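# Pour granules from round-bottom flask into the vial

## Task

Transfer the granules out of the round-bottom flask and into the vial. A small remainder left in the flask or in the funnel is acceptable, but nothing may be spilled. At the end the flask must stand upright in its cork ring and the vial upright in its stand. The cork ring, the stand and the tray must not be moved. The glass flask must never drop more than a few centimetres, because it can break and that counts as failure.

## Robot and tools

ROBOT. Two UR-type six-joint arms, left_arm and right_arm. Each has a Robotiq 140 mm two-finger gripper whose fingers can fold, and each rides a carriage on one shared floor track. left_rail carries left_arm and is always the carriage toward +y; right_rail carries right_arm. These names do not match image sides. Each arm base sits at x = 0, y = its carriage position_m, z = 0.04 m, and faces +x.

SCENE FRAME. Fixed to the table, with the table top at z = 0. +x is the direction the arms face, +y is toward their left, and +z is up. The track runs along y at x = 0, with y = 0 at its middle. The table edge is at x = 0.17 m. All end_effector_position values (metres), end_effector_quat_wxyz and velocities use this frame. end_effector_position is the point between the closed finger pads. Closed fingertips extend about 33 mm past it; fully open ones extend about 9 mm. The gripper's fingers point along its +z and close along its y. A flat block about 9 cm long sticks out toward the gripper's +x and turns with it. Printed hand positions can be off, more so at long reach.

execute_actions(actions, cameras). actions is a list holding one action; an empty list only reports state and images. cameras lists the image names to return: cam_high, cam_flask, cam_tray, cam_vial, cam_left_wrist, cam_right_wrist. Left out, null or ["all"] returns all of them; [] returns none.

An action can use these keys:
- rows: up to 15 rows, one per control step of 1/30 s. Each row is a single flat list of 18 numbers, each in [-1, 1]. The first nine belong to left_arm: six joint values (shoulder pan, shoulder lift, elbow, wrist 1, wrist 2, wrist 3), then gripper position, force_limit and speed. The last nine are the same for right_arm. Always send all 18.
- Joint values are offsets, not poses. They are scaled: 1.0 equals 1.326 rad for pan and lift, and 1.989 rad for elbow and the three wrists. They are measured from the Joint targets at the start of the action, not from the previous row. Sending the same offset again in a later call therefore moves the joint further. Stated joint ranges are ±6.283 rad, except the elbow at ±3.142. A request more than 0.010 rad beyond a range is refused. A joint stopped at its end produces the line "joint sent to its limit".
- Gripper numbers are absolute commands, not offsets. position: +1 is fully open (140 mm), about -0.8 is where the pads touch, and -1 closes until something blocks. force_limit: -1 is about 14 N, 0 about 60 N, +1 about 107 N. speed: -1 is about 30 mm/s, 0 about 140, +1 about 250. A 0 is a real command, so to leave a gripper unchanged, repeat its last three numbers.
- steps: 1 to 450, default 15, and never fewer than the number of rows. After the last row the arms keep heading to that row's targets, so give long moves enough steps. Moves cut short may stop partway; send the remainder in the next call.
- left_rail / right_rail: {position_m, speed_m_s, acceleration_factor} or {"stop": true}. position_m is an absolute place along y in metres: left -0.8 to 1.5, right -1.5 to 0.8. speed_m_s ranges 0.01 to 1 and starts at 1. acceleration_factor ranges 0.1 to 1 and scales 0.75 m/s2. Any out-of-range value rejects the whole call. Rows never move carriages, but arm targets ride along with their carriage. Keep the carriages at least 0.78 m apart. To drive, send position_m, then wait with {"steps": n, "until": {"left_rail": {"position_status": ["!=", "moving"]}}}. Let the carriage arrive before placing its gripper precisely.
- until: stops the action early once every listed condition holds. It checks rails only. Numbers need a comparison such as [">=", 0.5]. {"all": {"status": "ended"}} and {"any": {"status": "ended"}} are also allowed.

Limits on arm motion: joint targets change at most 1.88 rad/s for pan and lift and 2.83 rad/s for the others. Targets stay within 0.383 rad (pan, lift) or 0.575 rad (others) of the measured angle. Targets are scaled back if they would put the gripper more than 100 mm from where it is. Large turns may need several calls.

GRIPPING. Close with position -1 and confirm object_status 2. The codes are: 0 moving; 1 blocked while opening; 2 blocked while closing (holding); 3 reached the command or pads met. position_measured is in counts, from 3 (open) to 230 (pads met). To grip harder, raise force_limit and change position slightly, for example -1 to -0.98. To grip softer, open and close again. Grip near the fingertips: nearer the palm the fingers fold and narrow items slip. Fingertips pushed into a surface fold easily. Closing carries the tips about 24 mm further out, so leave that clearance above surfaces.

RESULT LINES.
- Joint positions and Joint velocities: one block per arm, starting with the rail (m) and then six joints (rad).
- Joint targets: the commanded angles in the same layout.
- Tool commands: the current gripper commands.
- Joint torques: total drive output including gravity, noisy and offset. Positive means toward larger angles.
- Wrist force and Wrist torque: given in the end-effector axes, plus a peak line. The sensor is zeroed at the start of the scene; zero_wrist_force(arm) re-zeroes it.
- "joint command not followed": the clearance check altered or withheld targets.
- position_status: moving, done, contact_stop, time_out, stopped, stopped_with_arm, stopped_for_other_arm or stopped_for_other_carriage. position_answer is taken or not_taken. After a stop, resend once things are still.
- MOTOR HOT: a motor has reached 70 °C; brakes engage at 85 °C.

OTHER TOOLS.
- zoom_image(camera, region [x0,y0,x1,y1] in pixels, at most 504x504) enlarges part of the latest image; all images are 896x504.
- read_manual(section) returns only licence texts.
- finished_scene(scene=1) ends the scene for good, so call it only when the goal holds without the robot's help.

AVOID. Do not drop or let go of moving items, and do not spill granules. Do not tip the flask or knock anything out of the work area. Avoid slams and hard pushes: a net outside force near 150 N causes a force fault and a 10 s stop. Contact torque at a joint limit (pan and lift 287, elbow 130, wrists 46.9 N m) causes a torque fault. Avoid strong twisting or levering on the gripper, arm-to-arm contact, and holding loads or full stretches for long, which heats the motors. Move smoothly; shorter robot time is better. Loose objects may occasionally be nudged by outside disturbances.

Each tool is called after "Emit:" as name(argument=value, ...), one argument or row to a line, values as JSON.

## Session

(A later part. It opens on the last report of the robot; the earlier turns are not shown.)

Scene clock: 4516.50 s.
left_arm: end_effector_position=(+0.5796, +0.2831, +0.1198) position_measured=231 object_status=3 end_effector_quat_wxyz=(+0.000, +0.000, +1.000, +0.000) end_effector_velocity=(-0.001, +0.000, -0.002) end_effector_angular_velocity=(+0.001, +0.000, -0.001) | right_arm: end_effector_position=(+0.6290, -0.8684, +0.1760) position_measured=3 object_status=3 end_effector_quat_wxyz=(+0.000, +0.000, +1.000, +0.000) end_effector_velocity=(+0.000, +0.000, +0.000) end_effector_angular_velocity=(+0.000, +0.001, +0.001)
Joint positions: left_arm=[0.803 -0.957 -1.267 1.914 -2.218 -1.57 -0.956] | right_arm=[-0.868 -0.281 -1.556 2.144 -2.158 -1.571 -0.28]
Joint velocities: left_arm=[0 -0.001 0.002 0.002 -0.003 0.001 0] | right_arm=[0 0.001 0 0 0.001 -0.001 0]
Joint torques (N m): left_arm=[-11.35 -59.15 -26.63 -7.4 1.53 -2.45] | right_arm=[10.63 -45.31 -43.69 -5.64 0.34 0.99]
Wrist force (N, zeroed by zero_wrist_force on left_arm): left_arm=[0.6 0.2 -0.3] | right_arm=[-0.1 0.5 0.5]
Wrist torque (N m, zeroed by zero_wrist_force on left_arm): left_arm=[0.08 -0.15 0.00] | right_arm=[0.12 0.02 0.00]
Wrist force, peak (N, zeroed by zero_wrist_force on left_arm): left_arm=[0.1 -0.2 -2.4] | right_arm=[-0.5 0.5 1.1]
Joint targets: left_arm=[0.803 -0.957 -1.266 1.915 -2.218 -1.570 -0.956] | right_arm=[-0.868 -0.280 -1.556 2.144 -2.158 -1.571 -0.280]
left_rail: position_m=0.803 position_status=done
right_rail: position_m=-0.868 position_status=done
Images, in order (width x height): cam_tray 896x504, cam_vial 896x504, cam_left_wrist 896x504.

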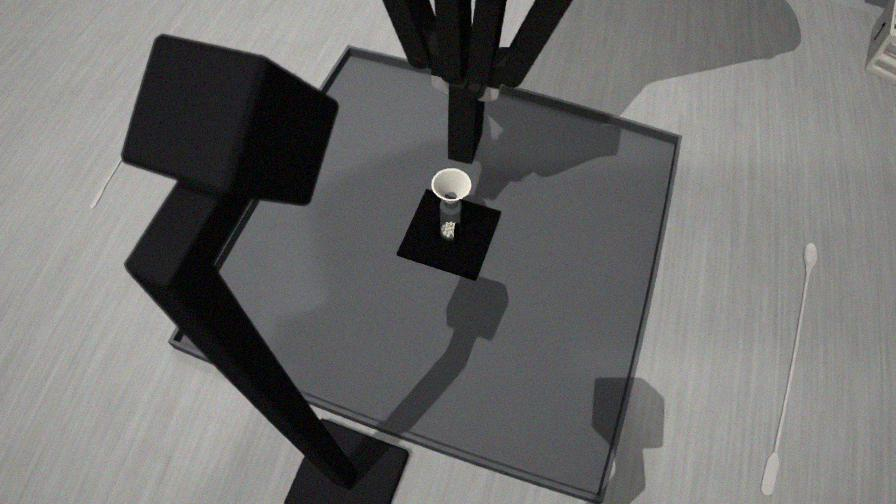

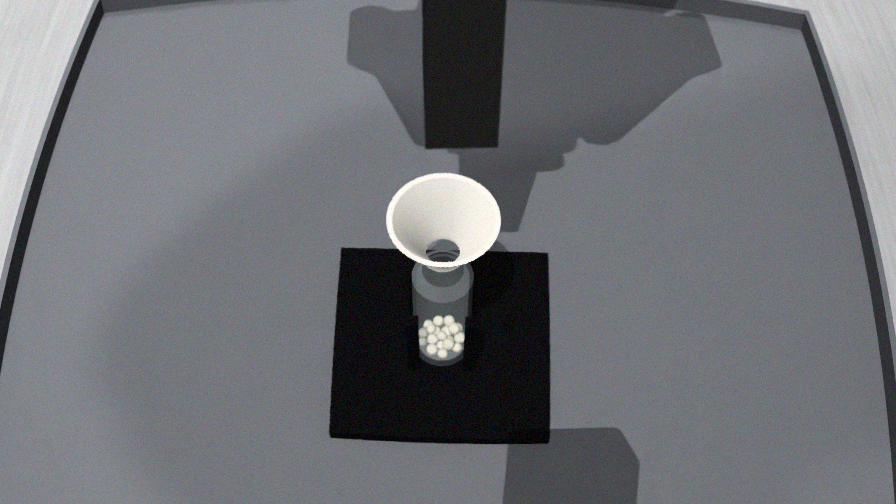

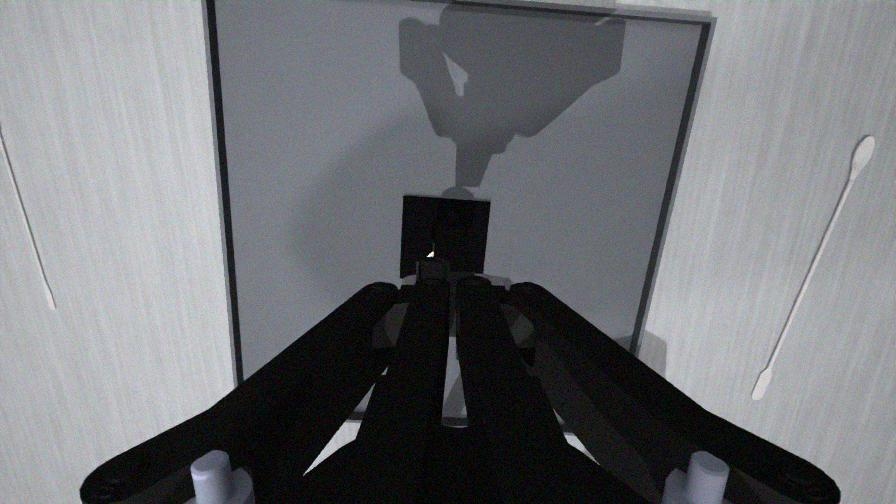

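Emit:
execute_actions(
  actions=[
    {"rows": [[0.00042, 0.00066, -0.00062, 0.00018, 0, 0.00028, -1.0, -1.0, -1.0, 0,0,0,0,0,0, 1.0,0.0,0.0], [0.00156, 0.00247, -0.00232, 0.00068, 0, 0.00104, -1.0, -1.0, -1.0, 0,0,0,0,0,0, 1.0,0.0,0.0], [0.00312, 0.00494, -0.00464, 0.00135, 0, 0.00208, -1.0, -1.0, -1.0, 0,0,0,0,0,0, 1.0,0.0,0.0], [0.00467, 0.0074, -0.00696, 0.00203, 0, 0.00311, -1.0, -1.0, -1.0, 0,0,0,0,0,0, 1.0,0.0,0.0], [0.00581, 0.00921, -0.00866, 0.00252, 0, 0.00387, -1.0, -1.0, -1.0, 0,0,0,0,0,0, 1.0,0.0,0.0], [0.00623, 0.00987, -0.00928, 0.0027, 0, 0.00415, -1.0, -1.0, -1.0, 0,0,0,0,0,0, 1.0,0.0,0.0]], "steps": 10},
  ],
  cameras=["cam_tray", "cam_vial"],
)

Emit:
zoom_image(
  camera="cam_vial",
  region=[340, 100, 560, 320],
)

Emit:
zoom_image(
  camera="cam_tray",
  region=[390, 100, 530, 240],
)

Scene clock: 4546.23 s.
left_arm: end_effector_position=(+0.5891, +0.2803, +0.1196) position_measured=231 object_status=3 end_effector_quat_wxyz=(+0.000, +0.000, +1.000, +0.000) end_effector_velocity=(+0.002, +0.000, +0.000) end_effector_angular_velocity=(+0.000, -0.001, +0.001) | right_arm: end_effector_position=(+0.6290, -0.8684, +0.1760) position_measured=3 object_status=3 end_effector_quat_wxyz=(+0.000, +0.000, +1.000, +0.000) end_effector_velocity=(+0.000, +0.001, +0.000) end_effector_angular_velocity=(-0.001, -0.001, +0.002)
Joint positions: left_arm=[0.803 -0.949 -1.254 1.896 -2.213 -1.57 -0.948] | right_arm=[-0.868 -0.281 -1.556 2.144 -2.158 -1.571 -0.28]
Joint velocities: left_arm=[0 0.002 0.002 -0.003 0.001 0.001 0.002] | right_arm=[0 0.002 -0.001 0.001 0 -0.001 0]
Joint torques (N m): left_arm=[12.81 -59.81 -53.27 -2.91 1.59 3.48] | right_arm=[11.2 -45.72 -42.67 -6 0.21 1.5]
Wrist force (N, zeroed by zero_wrist_force on left_arm): left_arm=[0.8 0.0 -0.5] | right_arm=[0.2 0.5 0.6]
Wrist torque (N m, zeroed by zero_wrist_force on left_arm): left_arm=[0.03 -0.20 0.00] | right_arm=[0.12 -0.06 0.00]
Wrist force, peak (N, zeroed by zero_wrist_force on left_arm): left_arm=[1.8 0.2 0.0] | right_arm=[0.1 0.5 1.2]
Joint targets: left_arm=[0.803 -0.949 -1.253 1.896 -2.213 -1.570 -0.948] | right_arm=[-0.868 -0.280 -1.556 2.144 -2.158 -1.571 -0.280]
left_rail: position_m=0.803 position_status=done
right_rail: position_m=-0.868 position_status=done
Images, in order (width x height): cam_tray 896x504, cam_vial 896x504.

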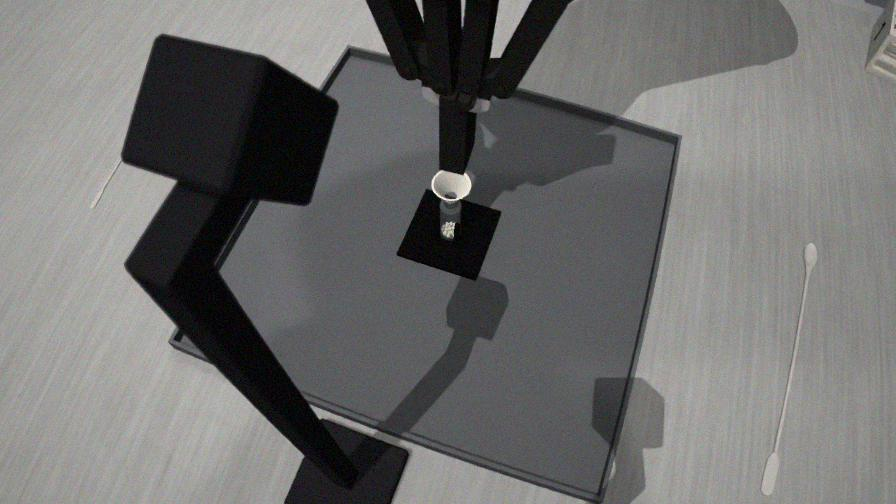

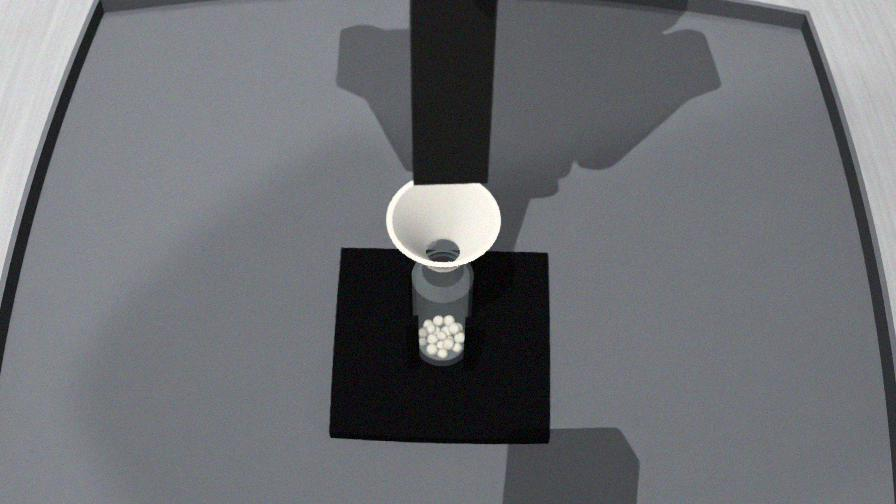

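Scaled by 2.291 from the camera's 896x504 image, which has a finer 1280x720 frame.

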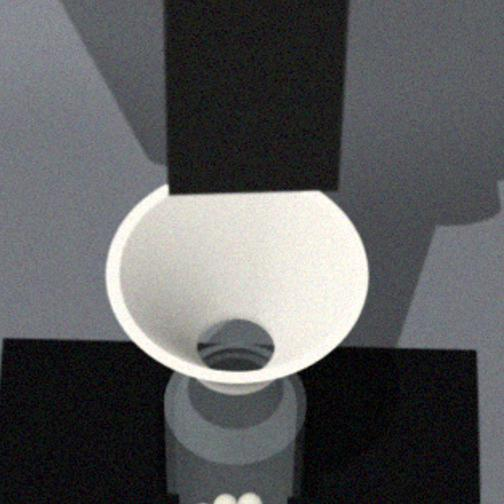

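Scaled by 3.600 from the camera's 896x504 image, which has a finer 1280x720 frame.

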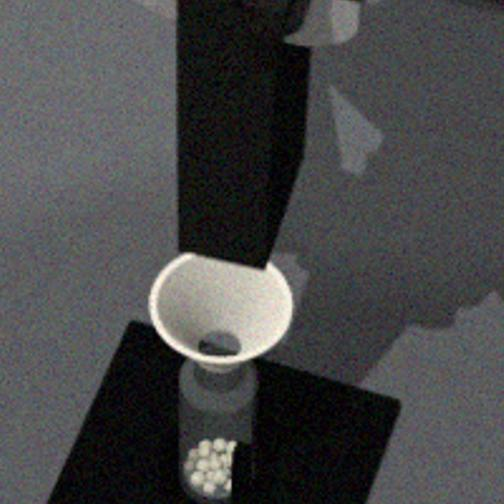

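Emit:
execute_actions(
  actions=[
    {"rows": [[0, 0.00058, 0.00026, -0.00065, 0, 0, -1.0, -1.0, -1.0, 0,0,0,0,0,0, 1.0,0.0,0.0], [0, 0.00217, 0.00098, -0.00242, 0, 0, -1.0, -1.0, -1.0, 0,0,0,0,0,0, 1.0,0.0,0.0], [0, 0.00434, 0.00195, -0.00485, 0, 0, -1.0, -1.0, -1.0, 0,0,0,0,0,0, 1.0,0.0,0.0], [0, 0.00652, 0.00293, -0.00727, 0, 0, -1.0, -1.0, -1.0, 0,0,0,0,0,0, 1.0,0.0,0.0], [0, 0.00811, 0.00364, -0.00905, 0, 0, -1.0, -1.0, -1.0, 0,0,0,0,0,0, 1.0,0.0,0.0], [0, 0.00869, 0.0039, -0.0097, 0, 0, -1.0, -1.0, -1.0, 0,0,0,0,0,0, 1.0,0.0,0.0]], "steps": 10},
  ],
  cameras=["cam_tray", "cam_vial"],
)

Emit:
zoom_image(
  camera="cam_vial",
  region=[380, 160, 500, 280],
)

Emit:
zoom_image(
  camera="cam_tray",
  region=[410, 140, 510, 240],
)

Scene clock: 4570.37 s.
left_arm: end_effector_position=(+0.5894, +0.2802, +0.1088) position_measured=231 object_status=3 end_effector_quat_wxyz=(+0.000, +0.000, +1.000, +0.000) end_effector_velocity=(+0.000, +0.000, -0.002) end_effector_angular_velocity=(+0.000, -0.001, +0.000) | right_arm: end_effector_position=(+0.6290, -0.8684, +0.1760) position_measured=3 object_status=3 end_effector_quat_wxyz=(+0.000, +0.000, +1.000, +0.000) end_effector_velocity=(+0.000, +0.000, +0.001) end_effector_angular_velocity=(+0.000, -0.001, +0.001)
Joint positions: left_arm=[0.803 -0.949 -1.242 1.904 -2.232 -1.57 -0.948] | right_arm=[-0.868 -0.281 -1.556 2.144 -2.158 -1.571 -0.28]
Joint velocities: left_arm=[0 0 0.002 0.001 -0.003 0 -0.001] | right_arm=[0 0 -0.002 0 0 0 0]
Joint torques (N m): left_arm=[11.48 -57.36 -27.07 -6.51 1.91 2.96] | right_arm=[9.1 -46.31 -43.1 -5.88 0.15 0.89]
Wrist force (N, zeroed by zero_wrist_force on left_arm): left_arm=[0.6 0.0 -0.4] | right_arm=[-0.1 0.7 0.6]
Wrist torque (N m, zeroed by zero_wrist_force on left_arm): left_arm=[0.04 -0.17 -0.02] | right_arm=[0.17 0.00 0.00]
Wrist force, peak (N, zeroed by zero_wrist_force on left_arm): left_arm=[0.6 0.1 -1.3] | right_arm=[-0.3 0.4 1.2]
Joint targets: left_arm=[0.803 -0.949 -1.242 1.904 -2.232 -1.570 -0.948] | right_arm=[-0.868 -0.280 -1.556 2.144 -2.158 -1.571 -0.280]
left_rail: position_m=0.803 position_status=done
right_rail: position_m=-0.868 position_status=done
Images, in order (width x height): cam_tray 896x504, cam_vial 896x504.

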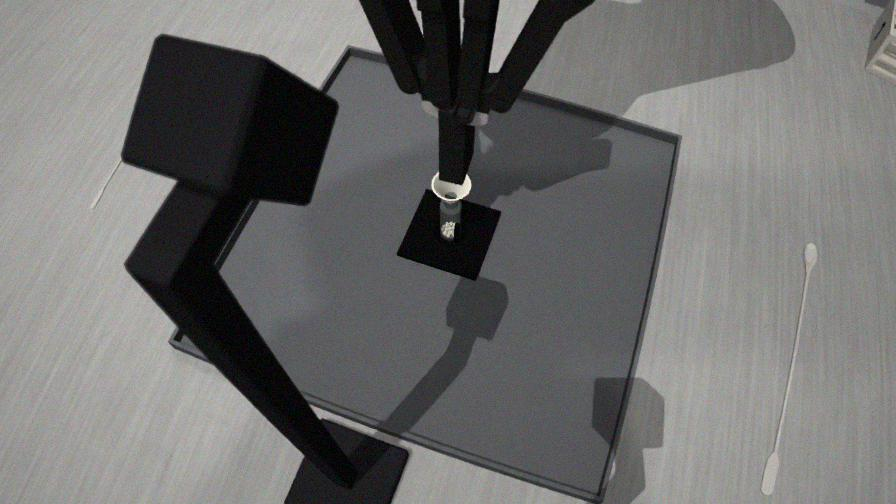

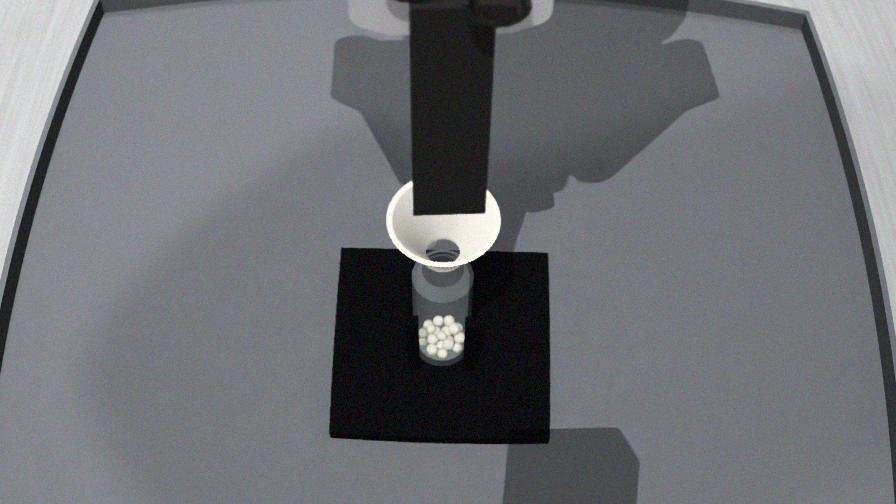

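Scaled by 4.200 from the camera's 896x504 image, which has a finer 1280x720 frame.

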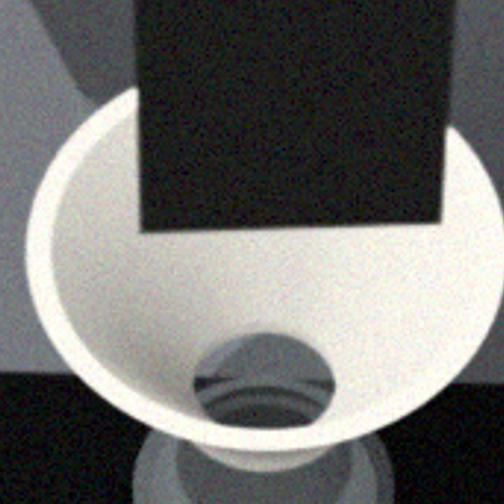

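Scaled by 5.040 from the camera's 896x504 image, which has a finer 1280x720 frame.

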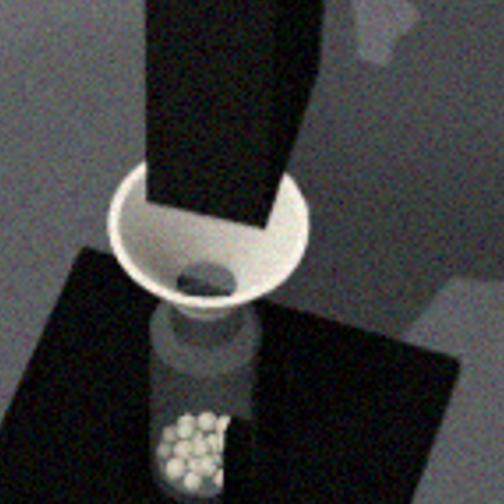

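Emit:
execute_actions(
  actions=[
    {"rows": [[0, 0, 0, 0, 0, 0, -0.74, -1.0, -1.0, 0,0,0,0,0,0, 1.0,0.0,0.0]], "steps": 12},
  ],
  cameras=["cam_tray", "cam_vial", "cam_left_wrist"],
)

Emit:
zoom_image(
  camera="cam_vial",
  region=[380, 160, 500, 280],
)

Emit:
zoom_image(
  camera="cam_vial",
  region=[390, 260, 490, 370],
)

Emit:
zoom_image(
  camera="cam_tray",
  region=[410, 140, 510, 240],
)

Scene clock: 4578.43 s.
left_arm: end_effector_position=(+0.5894, +0.2802, +0.1086) position_measured=222 object_status=3 end_effector_quat_wxyz=(+0.000, +0.000, +1.000, +0.000) end_effector_velocity=(+0.000, +0.000, +0.000) end_effector_angular_velocity=(+0.001, -0.001, +0.000) | right_arm: end_effector_position=(+0.6290, -0.8684, +0.1760) position_measured=3 object_status=3 end_effector_quat_wxyz=(+0.000, +0.000, +1.000, +0.000) end_effector_velocity=(+0.001, +0.000, +0.000) end_effector_angular_velocity=(+0.001, -0.001, -0.001)
Joint positions: left_arm=[0.803 -0.949 -1.242 1.904 -2.232 -1.57 -0.948] | right_arm=[-0.868 -0.281 -1.556 2.144 -2.158 -1.571 -0.281]
Joint velocities: left_arm=[0 0 0 0 0 0.001 0] | right_arm=[0 0 0 -0.001 -0.001 0.001 0.001]
Joint torques (N m): left_arm=[10.04 -62.52 -33.41 -6.06 1.81 3.19] | right_arm=[12.25 -46.98 -42.21 -5.89 0.07 0.99]
Wrist force (N, zeroed by zero_wrist_force on left_arm): left_arm=[0.8 0.1 -0.5] | right_arm=[0.1 0.9 0.7]
Wrist torque (N m, zeroed by zero_wrist_force on left_arm): left_arm=[0.04 -0.21 -0.03] | right_arm=[0.20 -0.04 0.00]
Wrist force, peak (N, zeroed by zero_wrist_force on left_arm): left_arm=[1.1 0.8 -0.3] | right_arm=[0.0 0.8 1.1]
Joint targets: left_arm=[0.803 -0.949 -1.242 1.904 -2.232 -1.570 -0.948] | right_arm=[-0.868 -0.280 -1.556 2.144 -2.158 -1.571 -0.280]
left_rail: position_m=0.803 position_status=done
right_rail: position_m=-0.868 position_status=done
Images, in order (width x height): cam_tray 896x504, cam_vial 896x504, cam_left_wrist 896x504.

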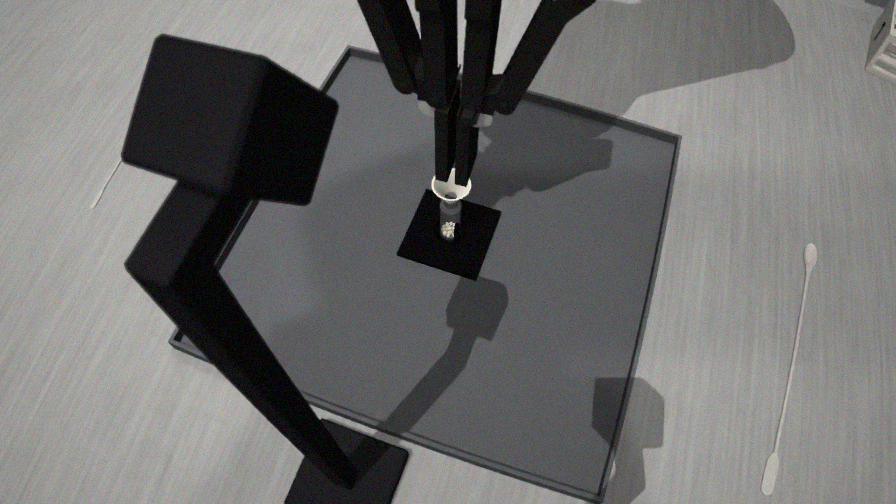

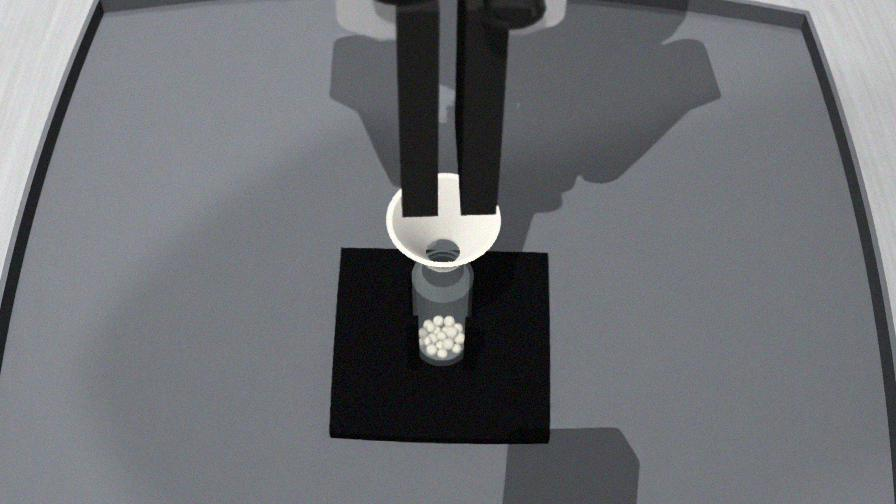

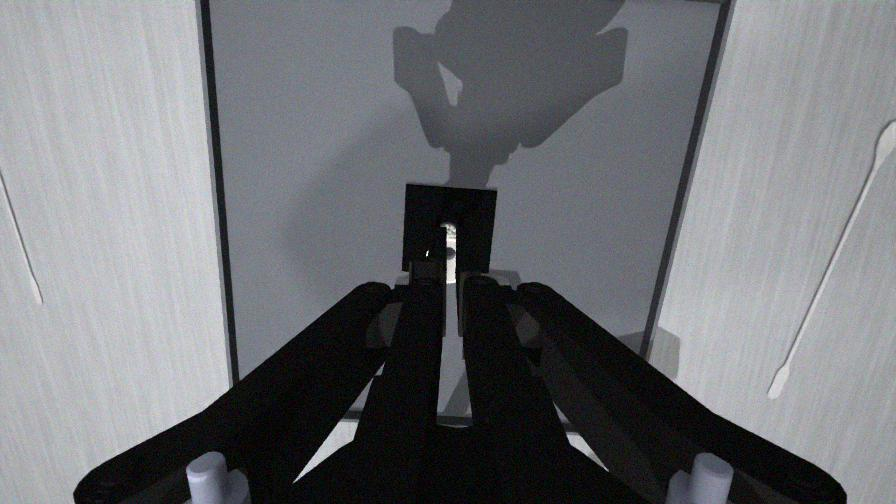

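Scaled by 4.200 from the camera's 896x504 image, which has a finer 1280x720 frame.

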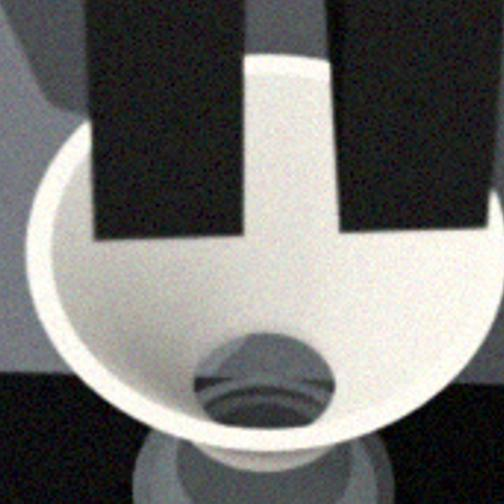

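Scaled by 4.582 from the camera's 896x504 image, which has a finer 1280x720 frame.

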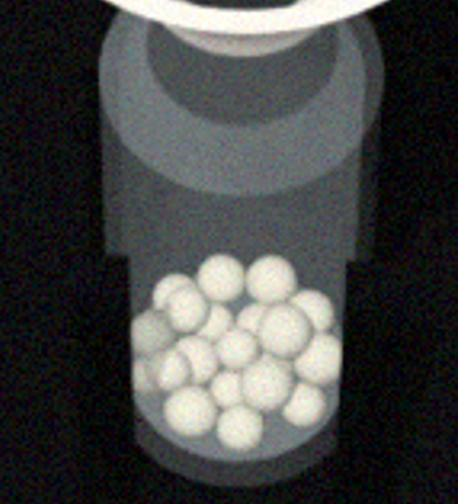

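Scaled by 5.040 from the camera's 896x504 image, which has a finer 1280x720 frame.

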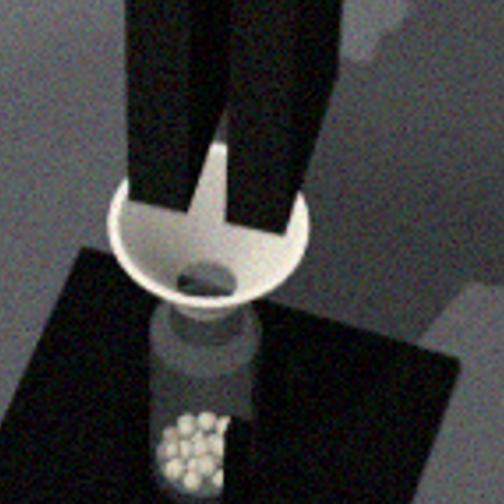

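I'll check the current state and views to see whether the last granule dropped into the vial.

Emit:
execute_actions(
  actions=[],
  cameras=["cam_vial", "cam_left_wrist"],
)

Emit:
zoom_image(
  camera="cam_vial",
  region=[390, 260, 490, 370],
)

Emit:
zoom_image(
  camera="cam_left_wrist",
  region=[400, 180, 500, 290],
)

Scene clock: 4610.20 s.
left_arm: end_effector_position=(+0.5894, +0.2802, +0.1086) position_measured=222 object_status=3 end_effector_quat_wxyz=(+0.000, +0.000, +1.000, +0.000) end_effector_velocity=(+0.000, +0.000, +0.000) end_effector_angular_velocity=(+0.000, +0.000, -0.001) | right_arm: end_effector_position=(+0.6290, -0.8684, +0.1760) position_measured=3 object_status=3 end_effector_quat_wxyz=(+0.000, +0.000, +1.000, +0.000) end_effector_velocity=(+0.000, +0.001, +0.000) end_effector_angular_velocity=(+0.000, +0.000, +0.002)
Joint positions: left_arm=[0.803 -0.949 -1.242 1.904 -2.232 -1.57 -0.948] | right_arm=[-0.868 -0.281 -1.556 2.144 -2.158 -1.571 -0.28]
Joint velocities: left_arm=[0 -0.001 0 0 0 0 0] | right_arm=[0 0.002 0 0 0 0 0]
Joint torques (N m): left_arm=[8.78 -64.29 -38.95 -5.27 1.99 3.22] | right_arm=[11.64 -47.23 -42.8 -5.64 -0.08 1.27]
Wrist force (N, zeroed by zero_wrist_force on left_arm): left_arm=[0.3 0.5 -0.2] | right_arm=[-0.2 0.5 0.8]
Wrist torque (N m, zeroed by zero_wrist_force on left_arm): left_arm=[0.14 -0.10 -0.02] | right_arm=[0.10 0.03 0.00]
Wrist force, peak (N, zeroed by zero_wrist_force on left_arm): left_arm=[1.0 0.4 -0.6] | right_arm=[0.3 0.7 1.0]
Joint targets: left_arm=[0.803 -0.949 -1.242 1.904 -2.232 -1.570 -0.948] | right_arm=[-0.868 -0.280 -1.556 2.144 -2.158 -1.571 -0.280]
Tool commands: left_gripper/position=-0.74 left_gripper/force_limit=-1.0 left_gripper/speed=-1.0 right_gripper/position=+1.0 right_gripper/force_limit=+0.0 right_gripper/speed=+0.0
left_rail: position_m=0.803 position_status=done
right_rail: position_m=-0.868 position_status=done
Images, in order (width x height): cam_vial 896x504, cam_left_wrist 896x504.

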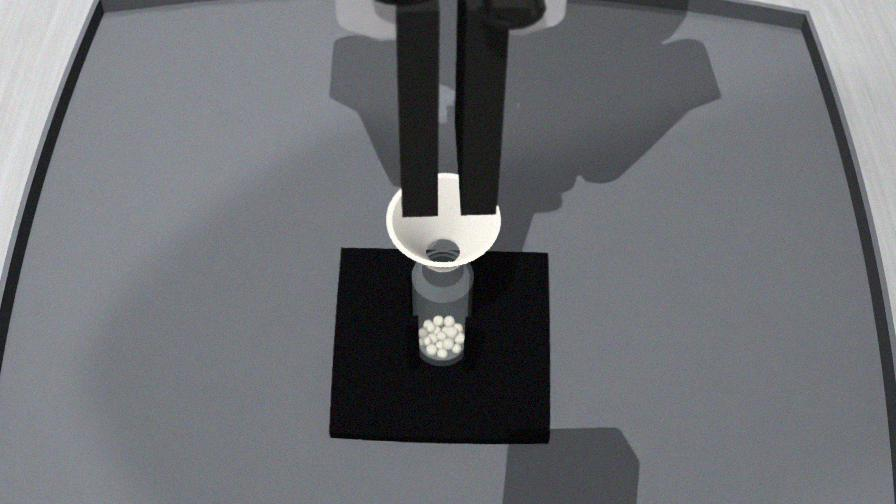

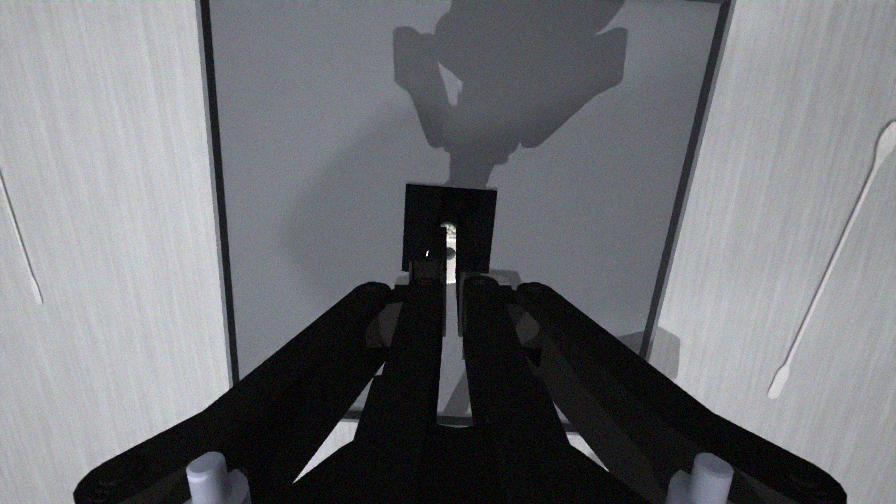

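Scaled by 4.582 from the camera's 896x504 image, which has a finer 1280x720 frame.

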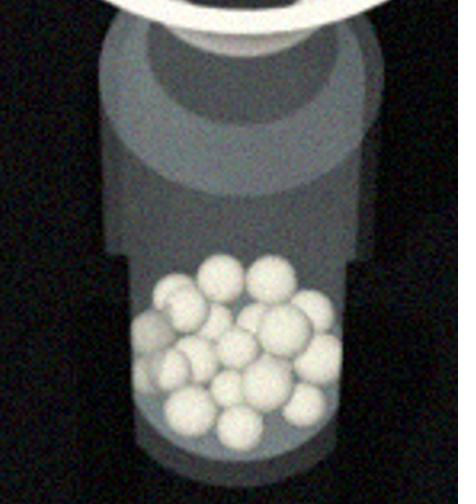

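Scaled by 4.582 from the camera's 896x504 image, which has a finer 1280x720 frame.

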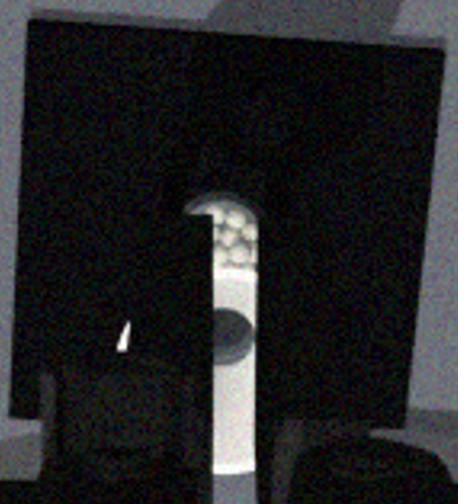

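Emit:
execute_actions(
  actions=[
    {"rows": [[0,0,0,0,0,0,-0.6,-1.0,-1.0,0,0,0,0,0,0,1.0,0.0,0.0]], "steps": 20},
  ],
  cameras=["cam_vial", "cam_left_wrist"],
)

Emit:
zoom_image(
  camera="cam_vial",
  region=[390, 260, 490, 370],
)

Emit:
zoom_image(
  camera="cam_left_wrist",
  region=[400, 180, 500, 290],
)

Scene clock: 4625.07 s.
left_arm: end_effector_position=(+0.5894, +0.2802, +0.1086) position_measured=205 object_status=3 end_effector_quat_wxyz=(+0.000, +0.000, +1.000, +0.000) end_effector_velocity=(+0.000, +0.000, +0.000) end_effector_angular_velocity=(+0.000, +0.000, +0.000) | right_arm: end_effector_position=(+0.6290, -0.8684, +0.1760) position_measured=3 object_status=3 end_effector_quat_wxyz=(+0.000, +0.000, +1.000, +0.000) end_effector_velocity=(+0.000, +0.000, +0.000) end_effector_angular_velocity=(+0.001, +0.001, -0.001)
Joint positions: left_arm=[0.803 -0.949 -1.242 1.904 -2.232 -1.57 -0.948] | right_arm=[-0.868 -0.281 -1.556 2.144 -2.158 -1.571 -0.28]
Joint velocities: left_arm=[0 0.001 0 0 0 0 0.001] | right_arm=[0 -0.001 0 0 0 0.001 0]
Joint torques (N m): left_arm=[6.18 -63.4 -47.3 -4.06 1.8 2.94] | right_arm=[10.18 -43.06 -42.19 -6.15 0.36 1.09]
Wrist force (N, zeroed by zero_wrist_force on left_arm): left_arm=[0.8 0.0 -0.8] | right_arm=[0.0 0.6 0.4]
Wrist torque (N m, zeroed by zero_wrist_force on left_arm): left_arm=[0.03 -0.20 -0.02] | right_arm=[0.15 -0.02 0.01]
Wrist force, peak (N, zeroed by zero_wrist_force on left_arm): left_arm=[1.2 0.2 -0.7] | right_arm=[-0.3 0.7 1.1]
Joint targets: left_arm=[0.803 -0.949 -1.242 1.904 -2.232 -1.570 -0.948] | right_arm=[-0.868 -0.280 -1.556 2.144 -2.158 -1.571 -0.280]
left_rail: position_m=0.803 position_status=done
right_rail: position_m=-0.868 position_status=done
Images, in order (width x height): cam_vial 896x504, cam_left_wrist 896x504.

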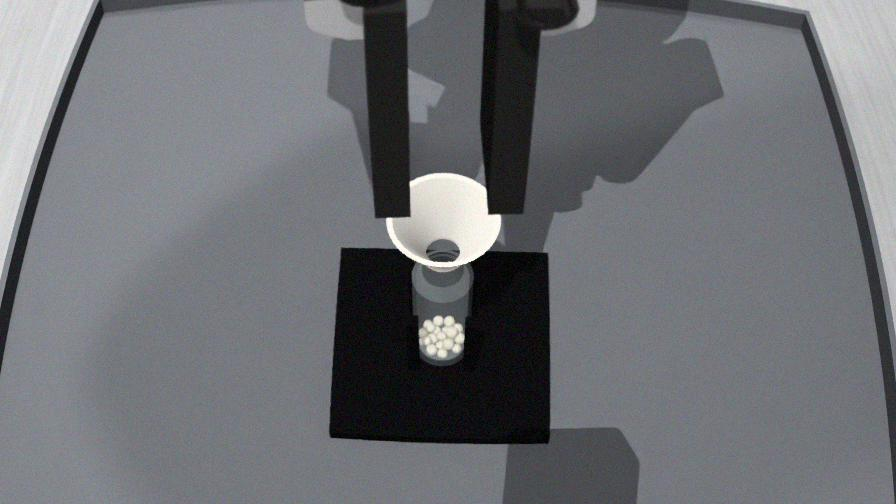

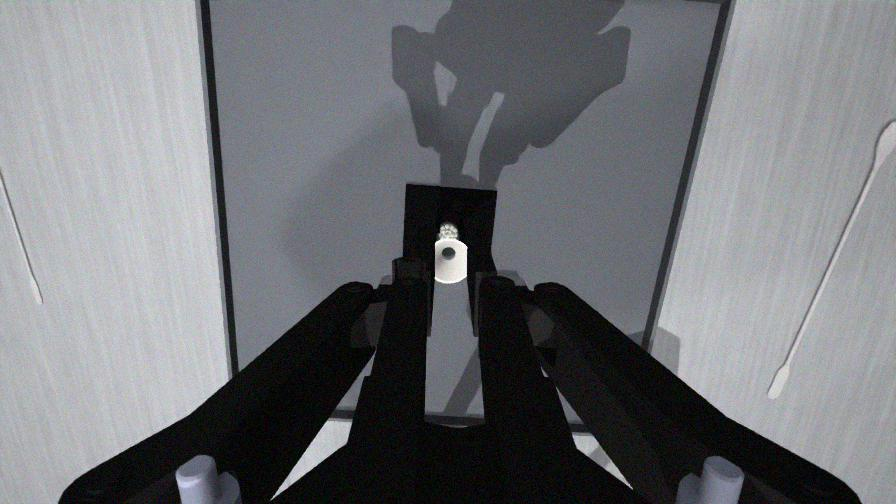

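Scaled by 4.582 from the camera's 896x504 image, which has a finer 1280x720 frame.

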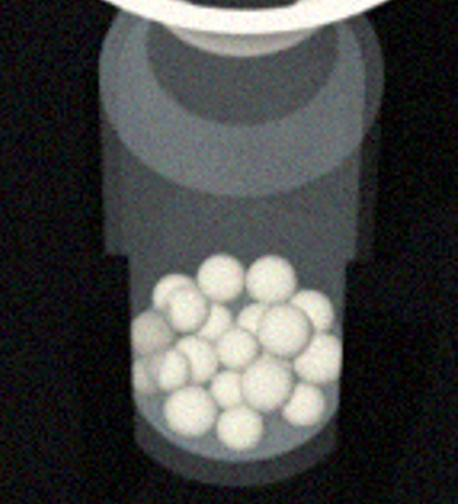

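Scaled by 4.582 from the camera's 896x504 image, which has a finer 1280x720 frame.

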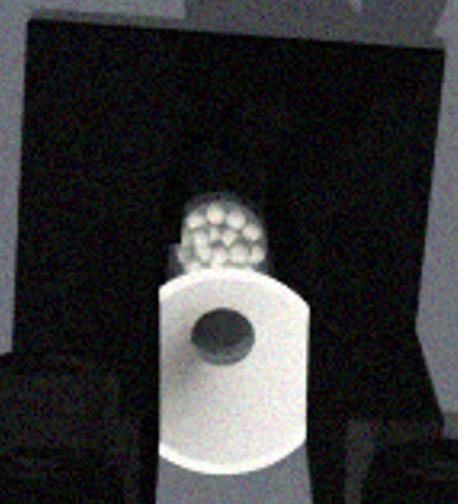

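Emit:
execute_actions(
  actions=[
    {"rows": [[0,-0.002110,-0.001048,0.002451,0,0,-0.6,-1.0,-1.0,0,0,0,0,0,0,1.0,0.0,0.0],[0,-0.007872,-0.003912,0.009147,0,0,-0.6,-1.0,-1.0,0,0,0,0,0,0,1.0,0.0,0.0],[0,-0.015745,-0.007824,0.018294,0,0,-0.6,-1.0,-1.0,0,0,0,0,0,0,1.0,0.0,0.0],[0,-0.023617,-0.011735,0.027440,0,0,-0.6,-1.0,-1.0,0,0,0,0,0,0,1.0,0.0,0.0],[0,-0.029379,-0.014599,0.034136,0,0,-0.6,-1.0,-1.0,0,0,0,0,0,0,1.0,0.0,0.0],[0,-0.031489,-0.015647,0.036587,0,0,-0.6,-1.0,-1.0,0,0,0,0,0,0,1.0,0.0,0.0]], "steps": 14},
  ],
  cameras=["cam_vial", "cam_left_wrist", "cam_tray"],
)

Emit:
zoom_image(
  camera="cam_left_wrist",
  region=[190, 0, 470, 158],
)

Emit:
zoom_image(
  camera="cam_left_wrist",
  region=[460, 0, 740, 158],
)

Emit:
zoom_image(
  camera="cam_left_wrist",
  region=[390, 170, 510, 300],
)

Scene clock: 4645.23 s.
left_arm: end_effector_position=(+0.5894, +0.2802, +0.1499) position_measured=205 object_status=3 end_effector_quat_wxyz=(+0.000, +0.000, +1.000, +0.000) end_effector_velocity=(-0.001, +0.000, +0.001) end_effector_angular_velocity=(+0.000, +0.002, +0.000) | right_arm: end_effector_position=(+0.6290, -0.8684, +0.1760) position_measured=3 object_status=3 end_effector_quat_wxyz=(+0.000, +0.000, +1.000, +0.000) end_effector_velocity=(+0.000, +0.000, +0.000) end_effector_angular_velocity=(+0.001, +0.000, -0.001)
Joint positions: left_arm=[0.803 -0.949 -1.283 1.873 -2.16 -1.57 -0.948] | right_arm=[-0.868 -0.281 -1.556 2.144 -2.158 -1.571 -0.281]
Joint velocities: left_arm=[0 0 -0.002 0 0.004 -0.001 0] | right_arm=[0 -0.001 0 0 0 0.001 0]
Joint torques (N m): left_arm=[5.94 -79.44 -53.72 -3.23 2.05 2.82] | right_arm=[10.3 -47.94 -43.24 -6.06 0.3 1.46]
Wrist force (N, zeroed by zero_wrist_force on left_arm): left_arm=[0.3 0.5 0.0] | right_arm=[-0.2 0.4 0.5]
Wrist torque (N m, zeroed by zero_wrist_force on left_arm): left_arm=[0.13 -0.08 -0.01] | right_arm=[0.09 0.02 0.00]
Wrist force, peak (N, zeroed by zero_wrist_force on left_arm): left_arm=[1.1 0.1 3.0] | right_arm=[0.0 0.4 1.2]
Joint targets: left_arm=[0.803 -0.949 -1.284 1.873 -2.160 -1.570 -0.948] | right_arm=[-0.868 -0.280 -1.556 2.144 -2.158 -1.571 -0.280]
left_rail: position_m=0.803 position_status=done
right_rail: position_m=-0.868 position_status=done
Images, in order (width x height): cam_tray 896x504, cam_vial 896x504, cam_left_wrist 896x504.

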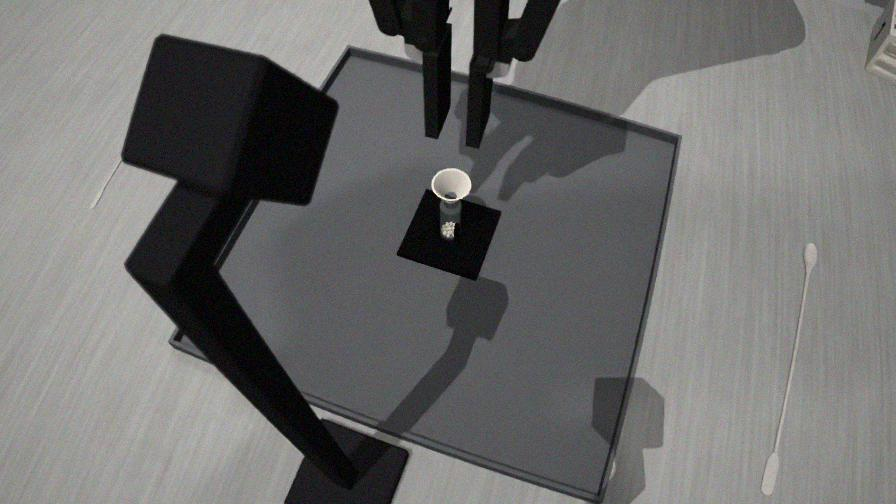

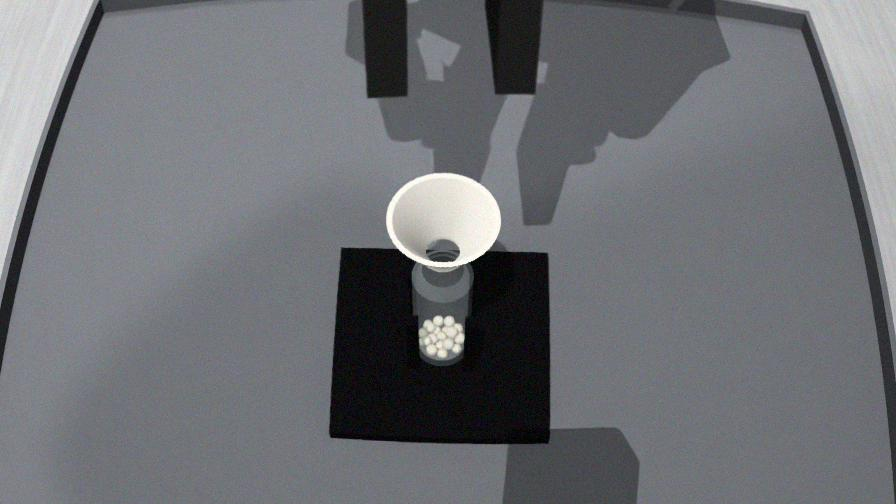

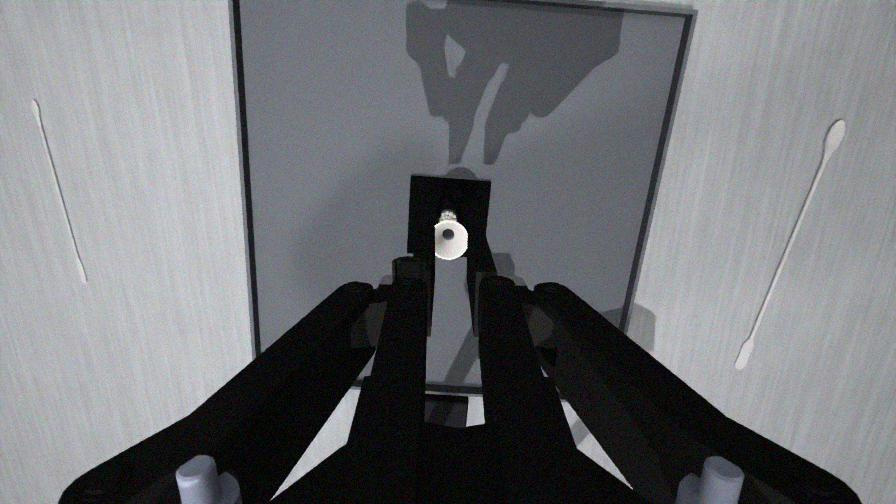

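Scaled by 1.800 from the camera's 896x504 image, which has a finer 1280x720 frame.

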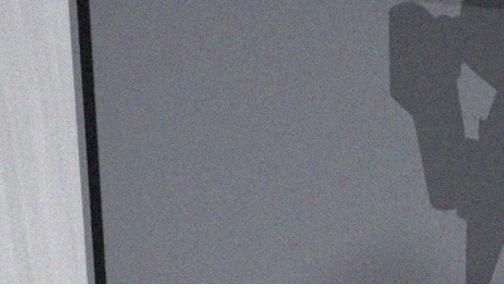

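Scaled by 1.800 from the camera's 896x504 image, which has a finer 1280x720 frame.

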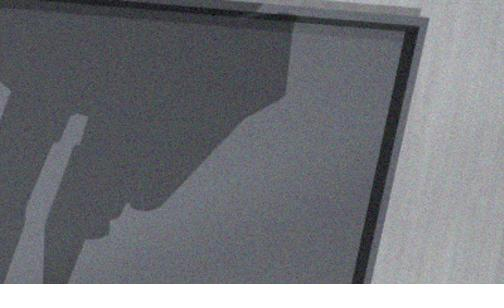

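Scaled by 3.877 from the camera's 896x504 image, which has a finer 1280x720 frame.

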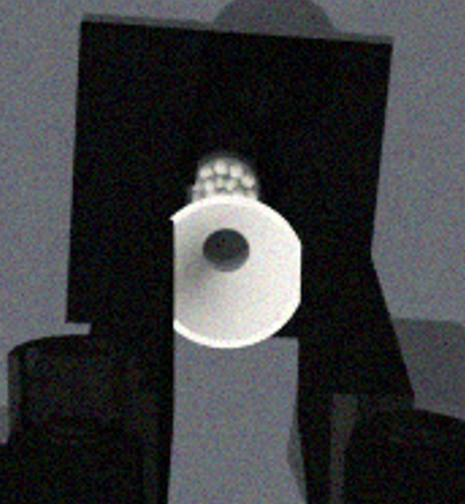

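Emit:
zoom_image(
  camera="cam_left_wrist",
  region=[520, 120, 800, 278],
)

Emit:
zoom_image(
  camera="cam_left_wrist",
  region=[520, 260, 800, 418],
)

Emit:
zoom_image(
  camera="cam_tray",
  region=[480, 60, 760, 218],
)

Emit:
zoom_image(
  camera="cam_tray",
  region=[480, 200, 760, 358],
)

Emit:
zoom_image(
  camera="cam_tray",
  region=[400, 340, 680, 498],
)

Scaled by 1.800 from the camera's 896x504 image, which has a finer 1280x720 frame.

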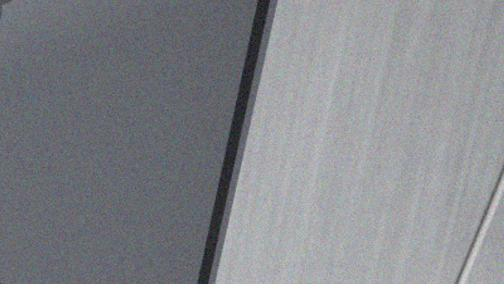

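Scaled by 1.800 from the camera's 896x504 image, which has a finer 1280x720 frame.

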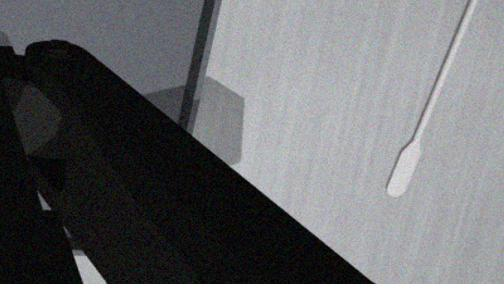

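Scaled by 1.800 from the camera's 896x504 image, which has a finer 1280x720 frame.

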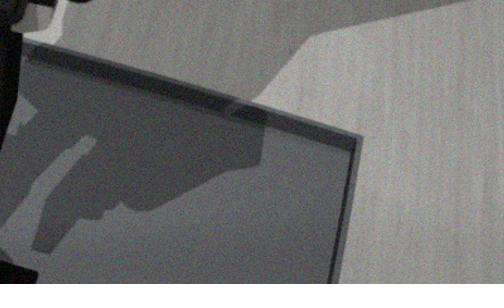

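Scaled by 1.800 from the camera's 896x504 image, which has a finer 1280x720 frame.

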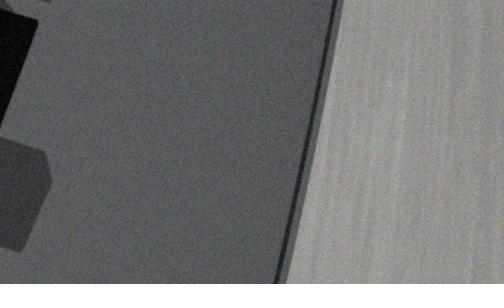

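Scaled by 1.800 from the camera's 896x504 image, which has a finer 1280x720 frame.

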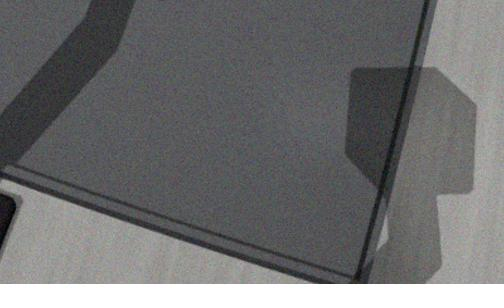

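Emit:
zoom_image(
  camera="cam_vial",
  region=[340, 0, 560, 124],
)

Emit:
zoom_image(
  camera="cam_tray",
  region=[380, 20, 560, 300],
)

Emit:
zoom_image(
  camera="cam_left_wrist",
  region=[230, 150, 430, 262],
)

Emit:
zoom_image(
  camera="cam_vial",
  region=[320, 160, 570, 460],
)

Scaled by 2.291 from the camera's 896x504 image, which has a finer 1280x720 frame.

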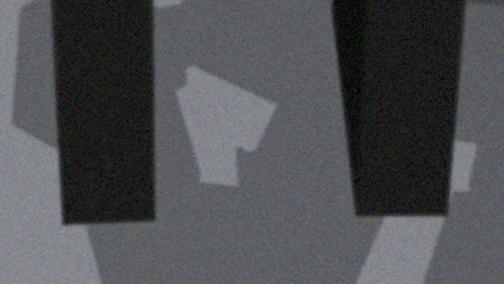

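Scaled by 1.800 from the camera's 896x504 image, which has a finer 1280x720 frame.

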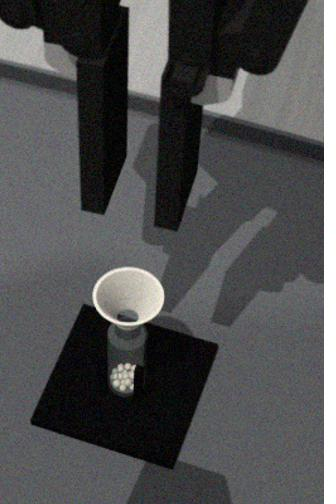

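Scaled by 2.520 from the camera's 896x504 image, which has a finer 1280x720 frame.

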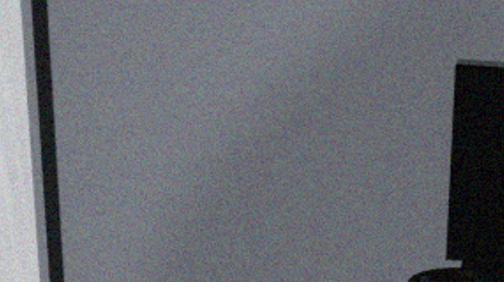

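Scaled by 1.680 from the camera's 896x504 image, which has a finer 1280x720 frame.

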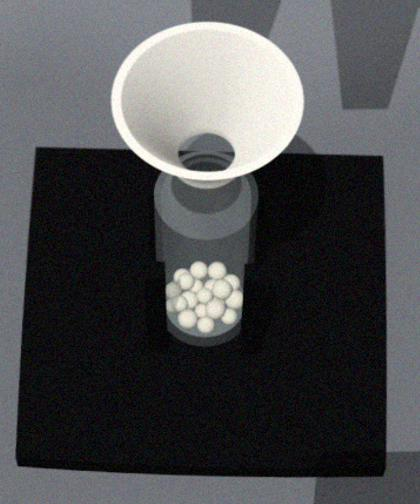

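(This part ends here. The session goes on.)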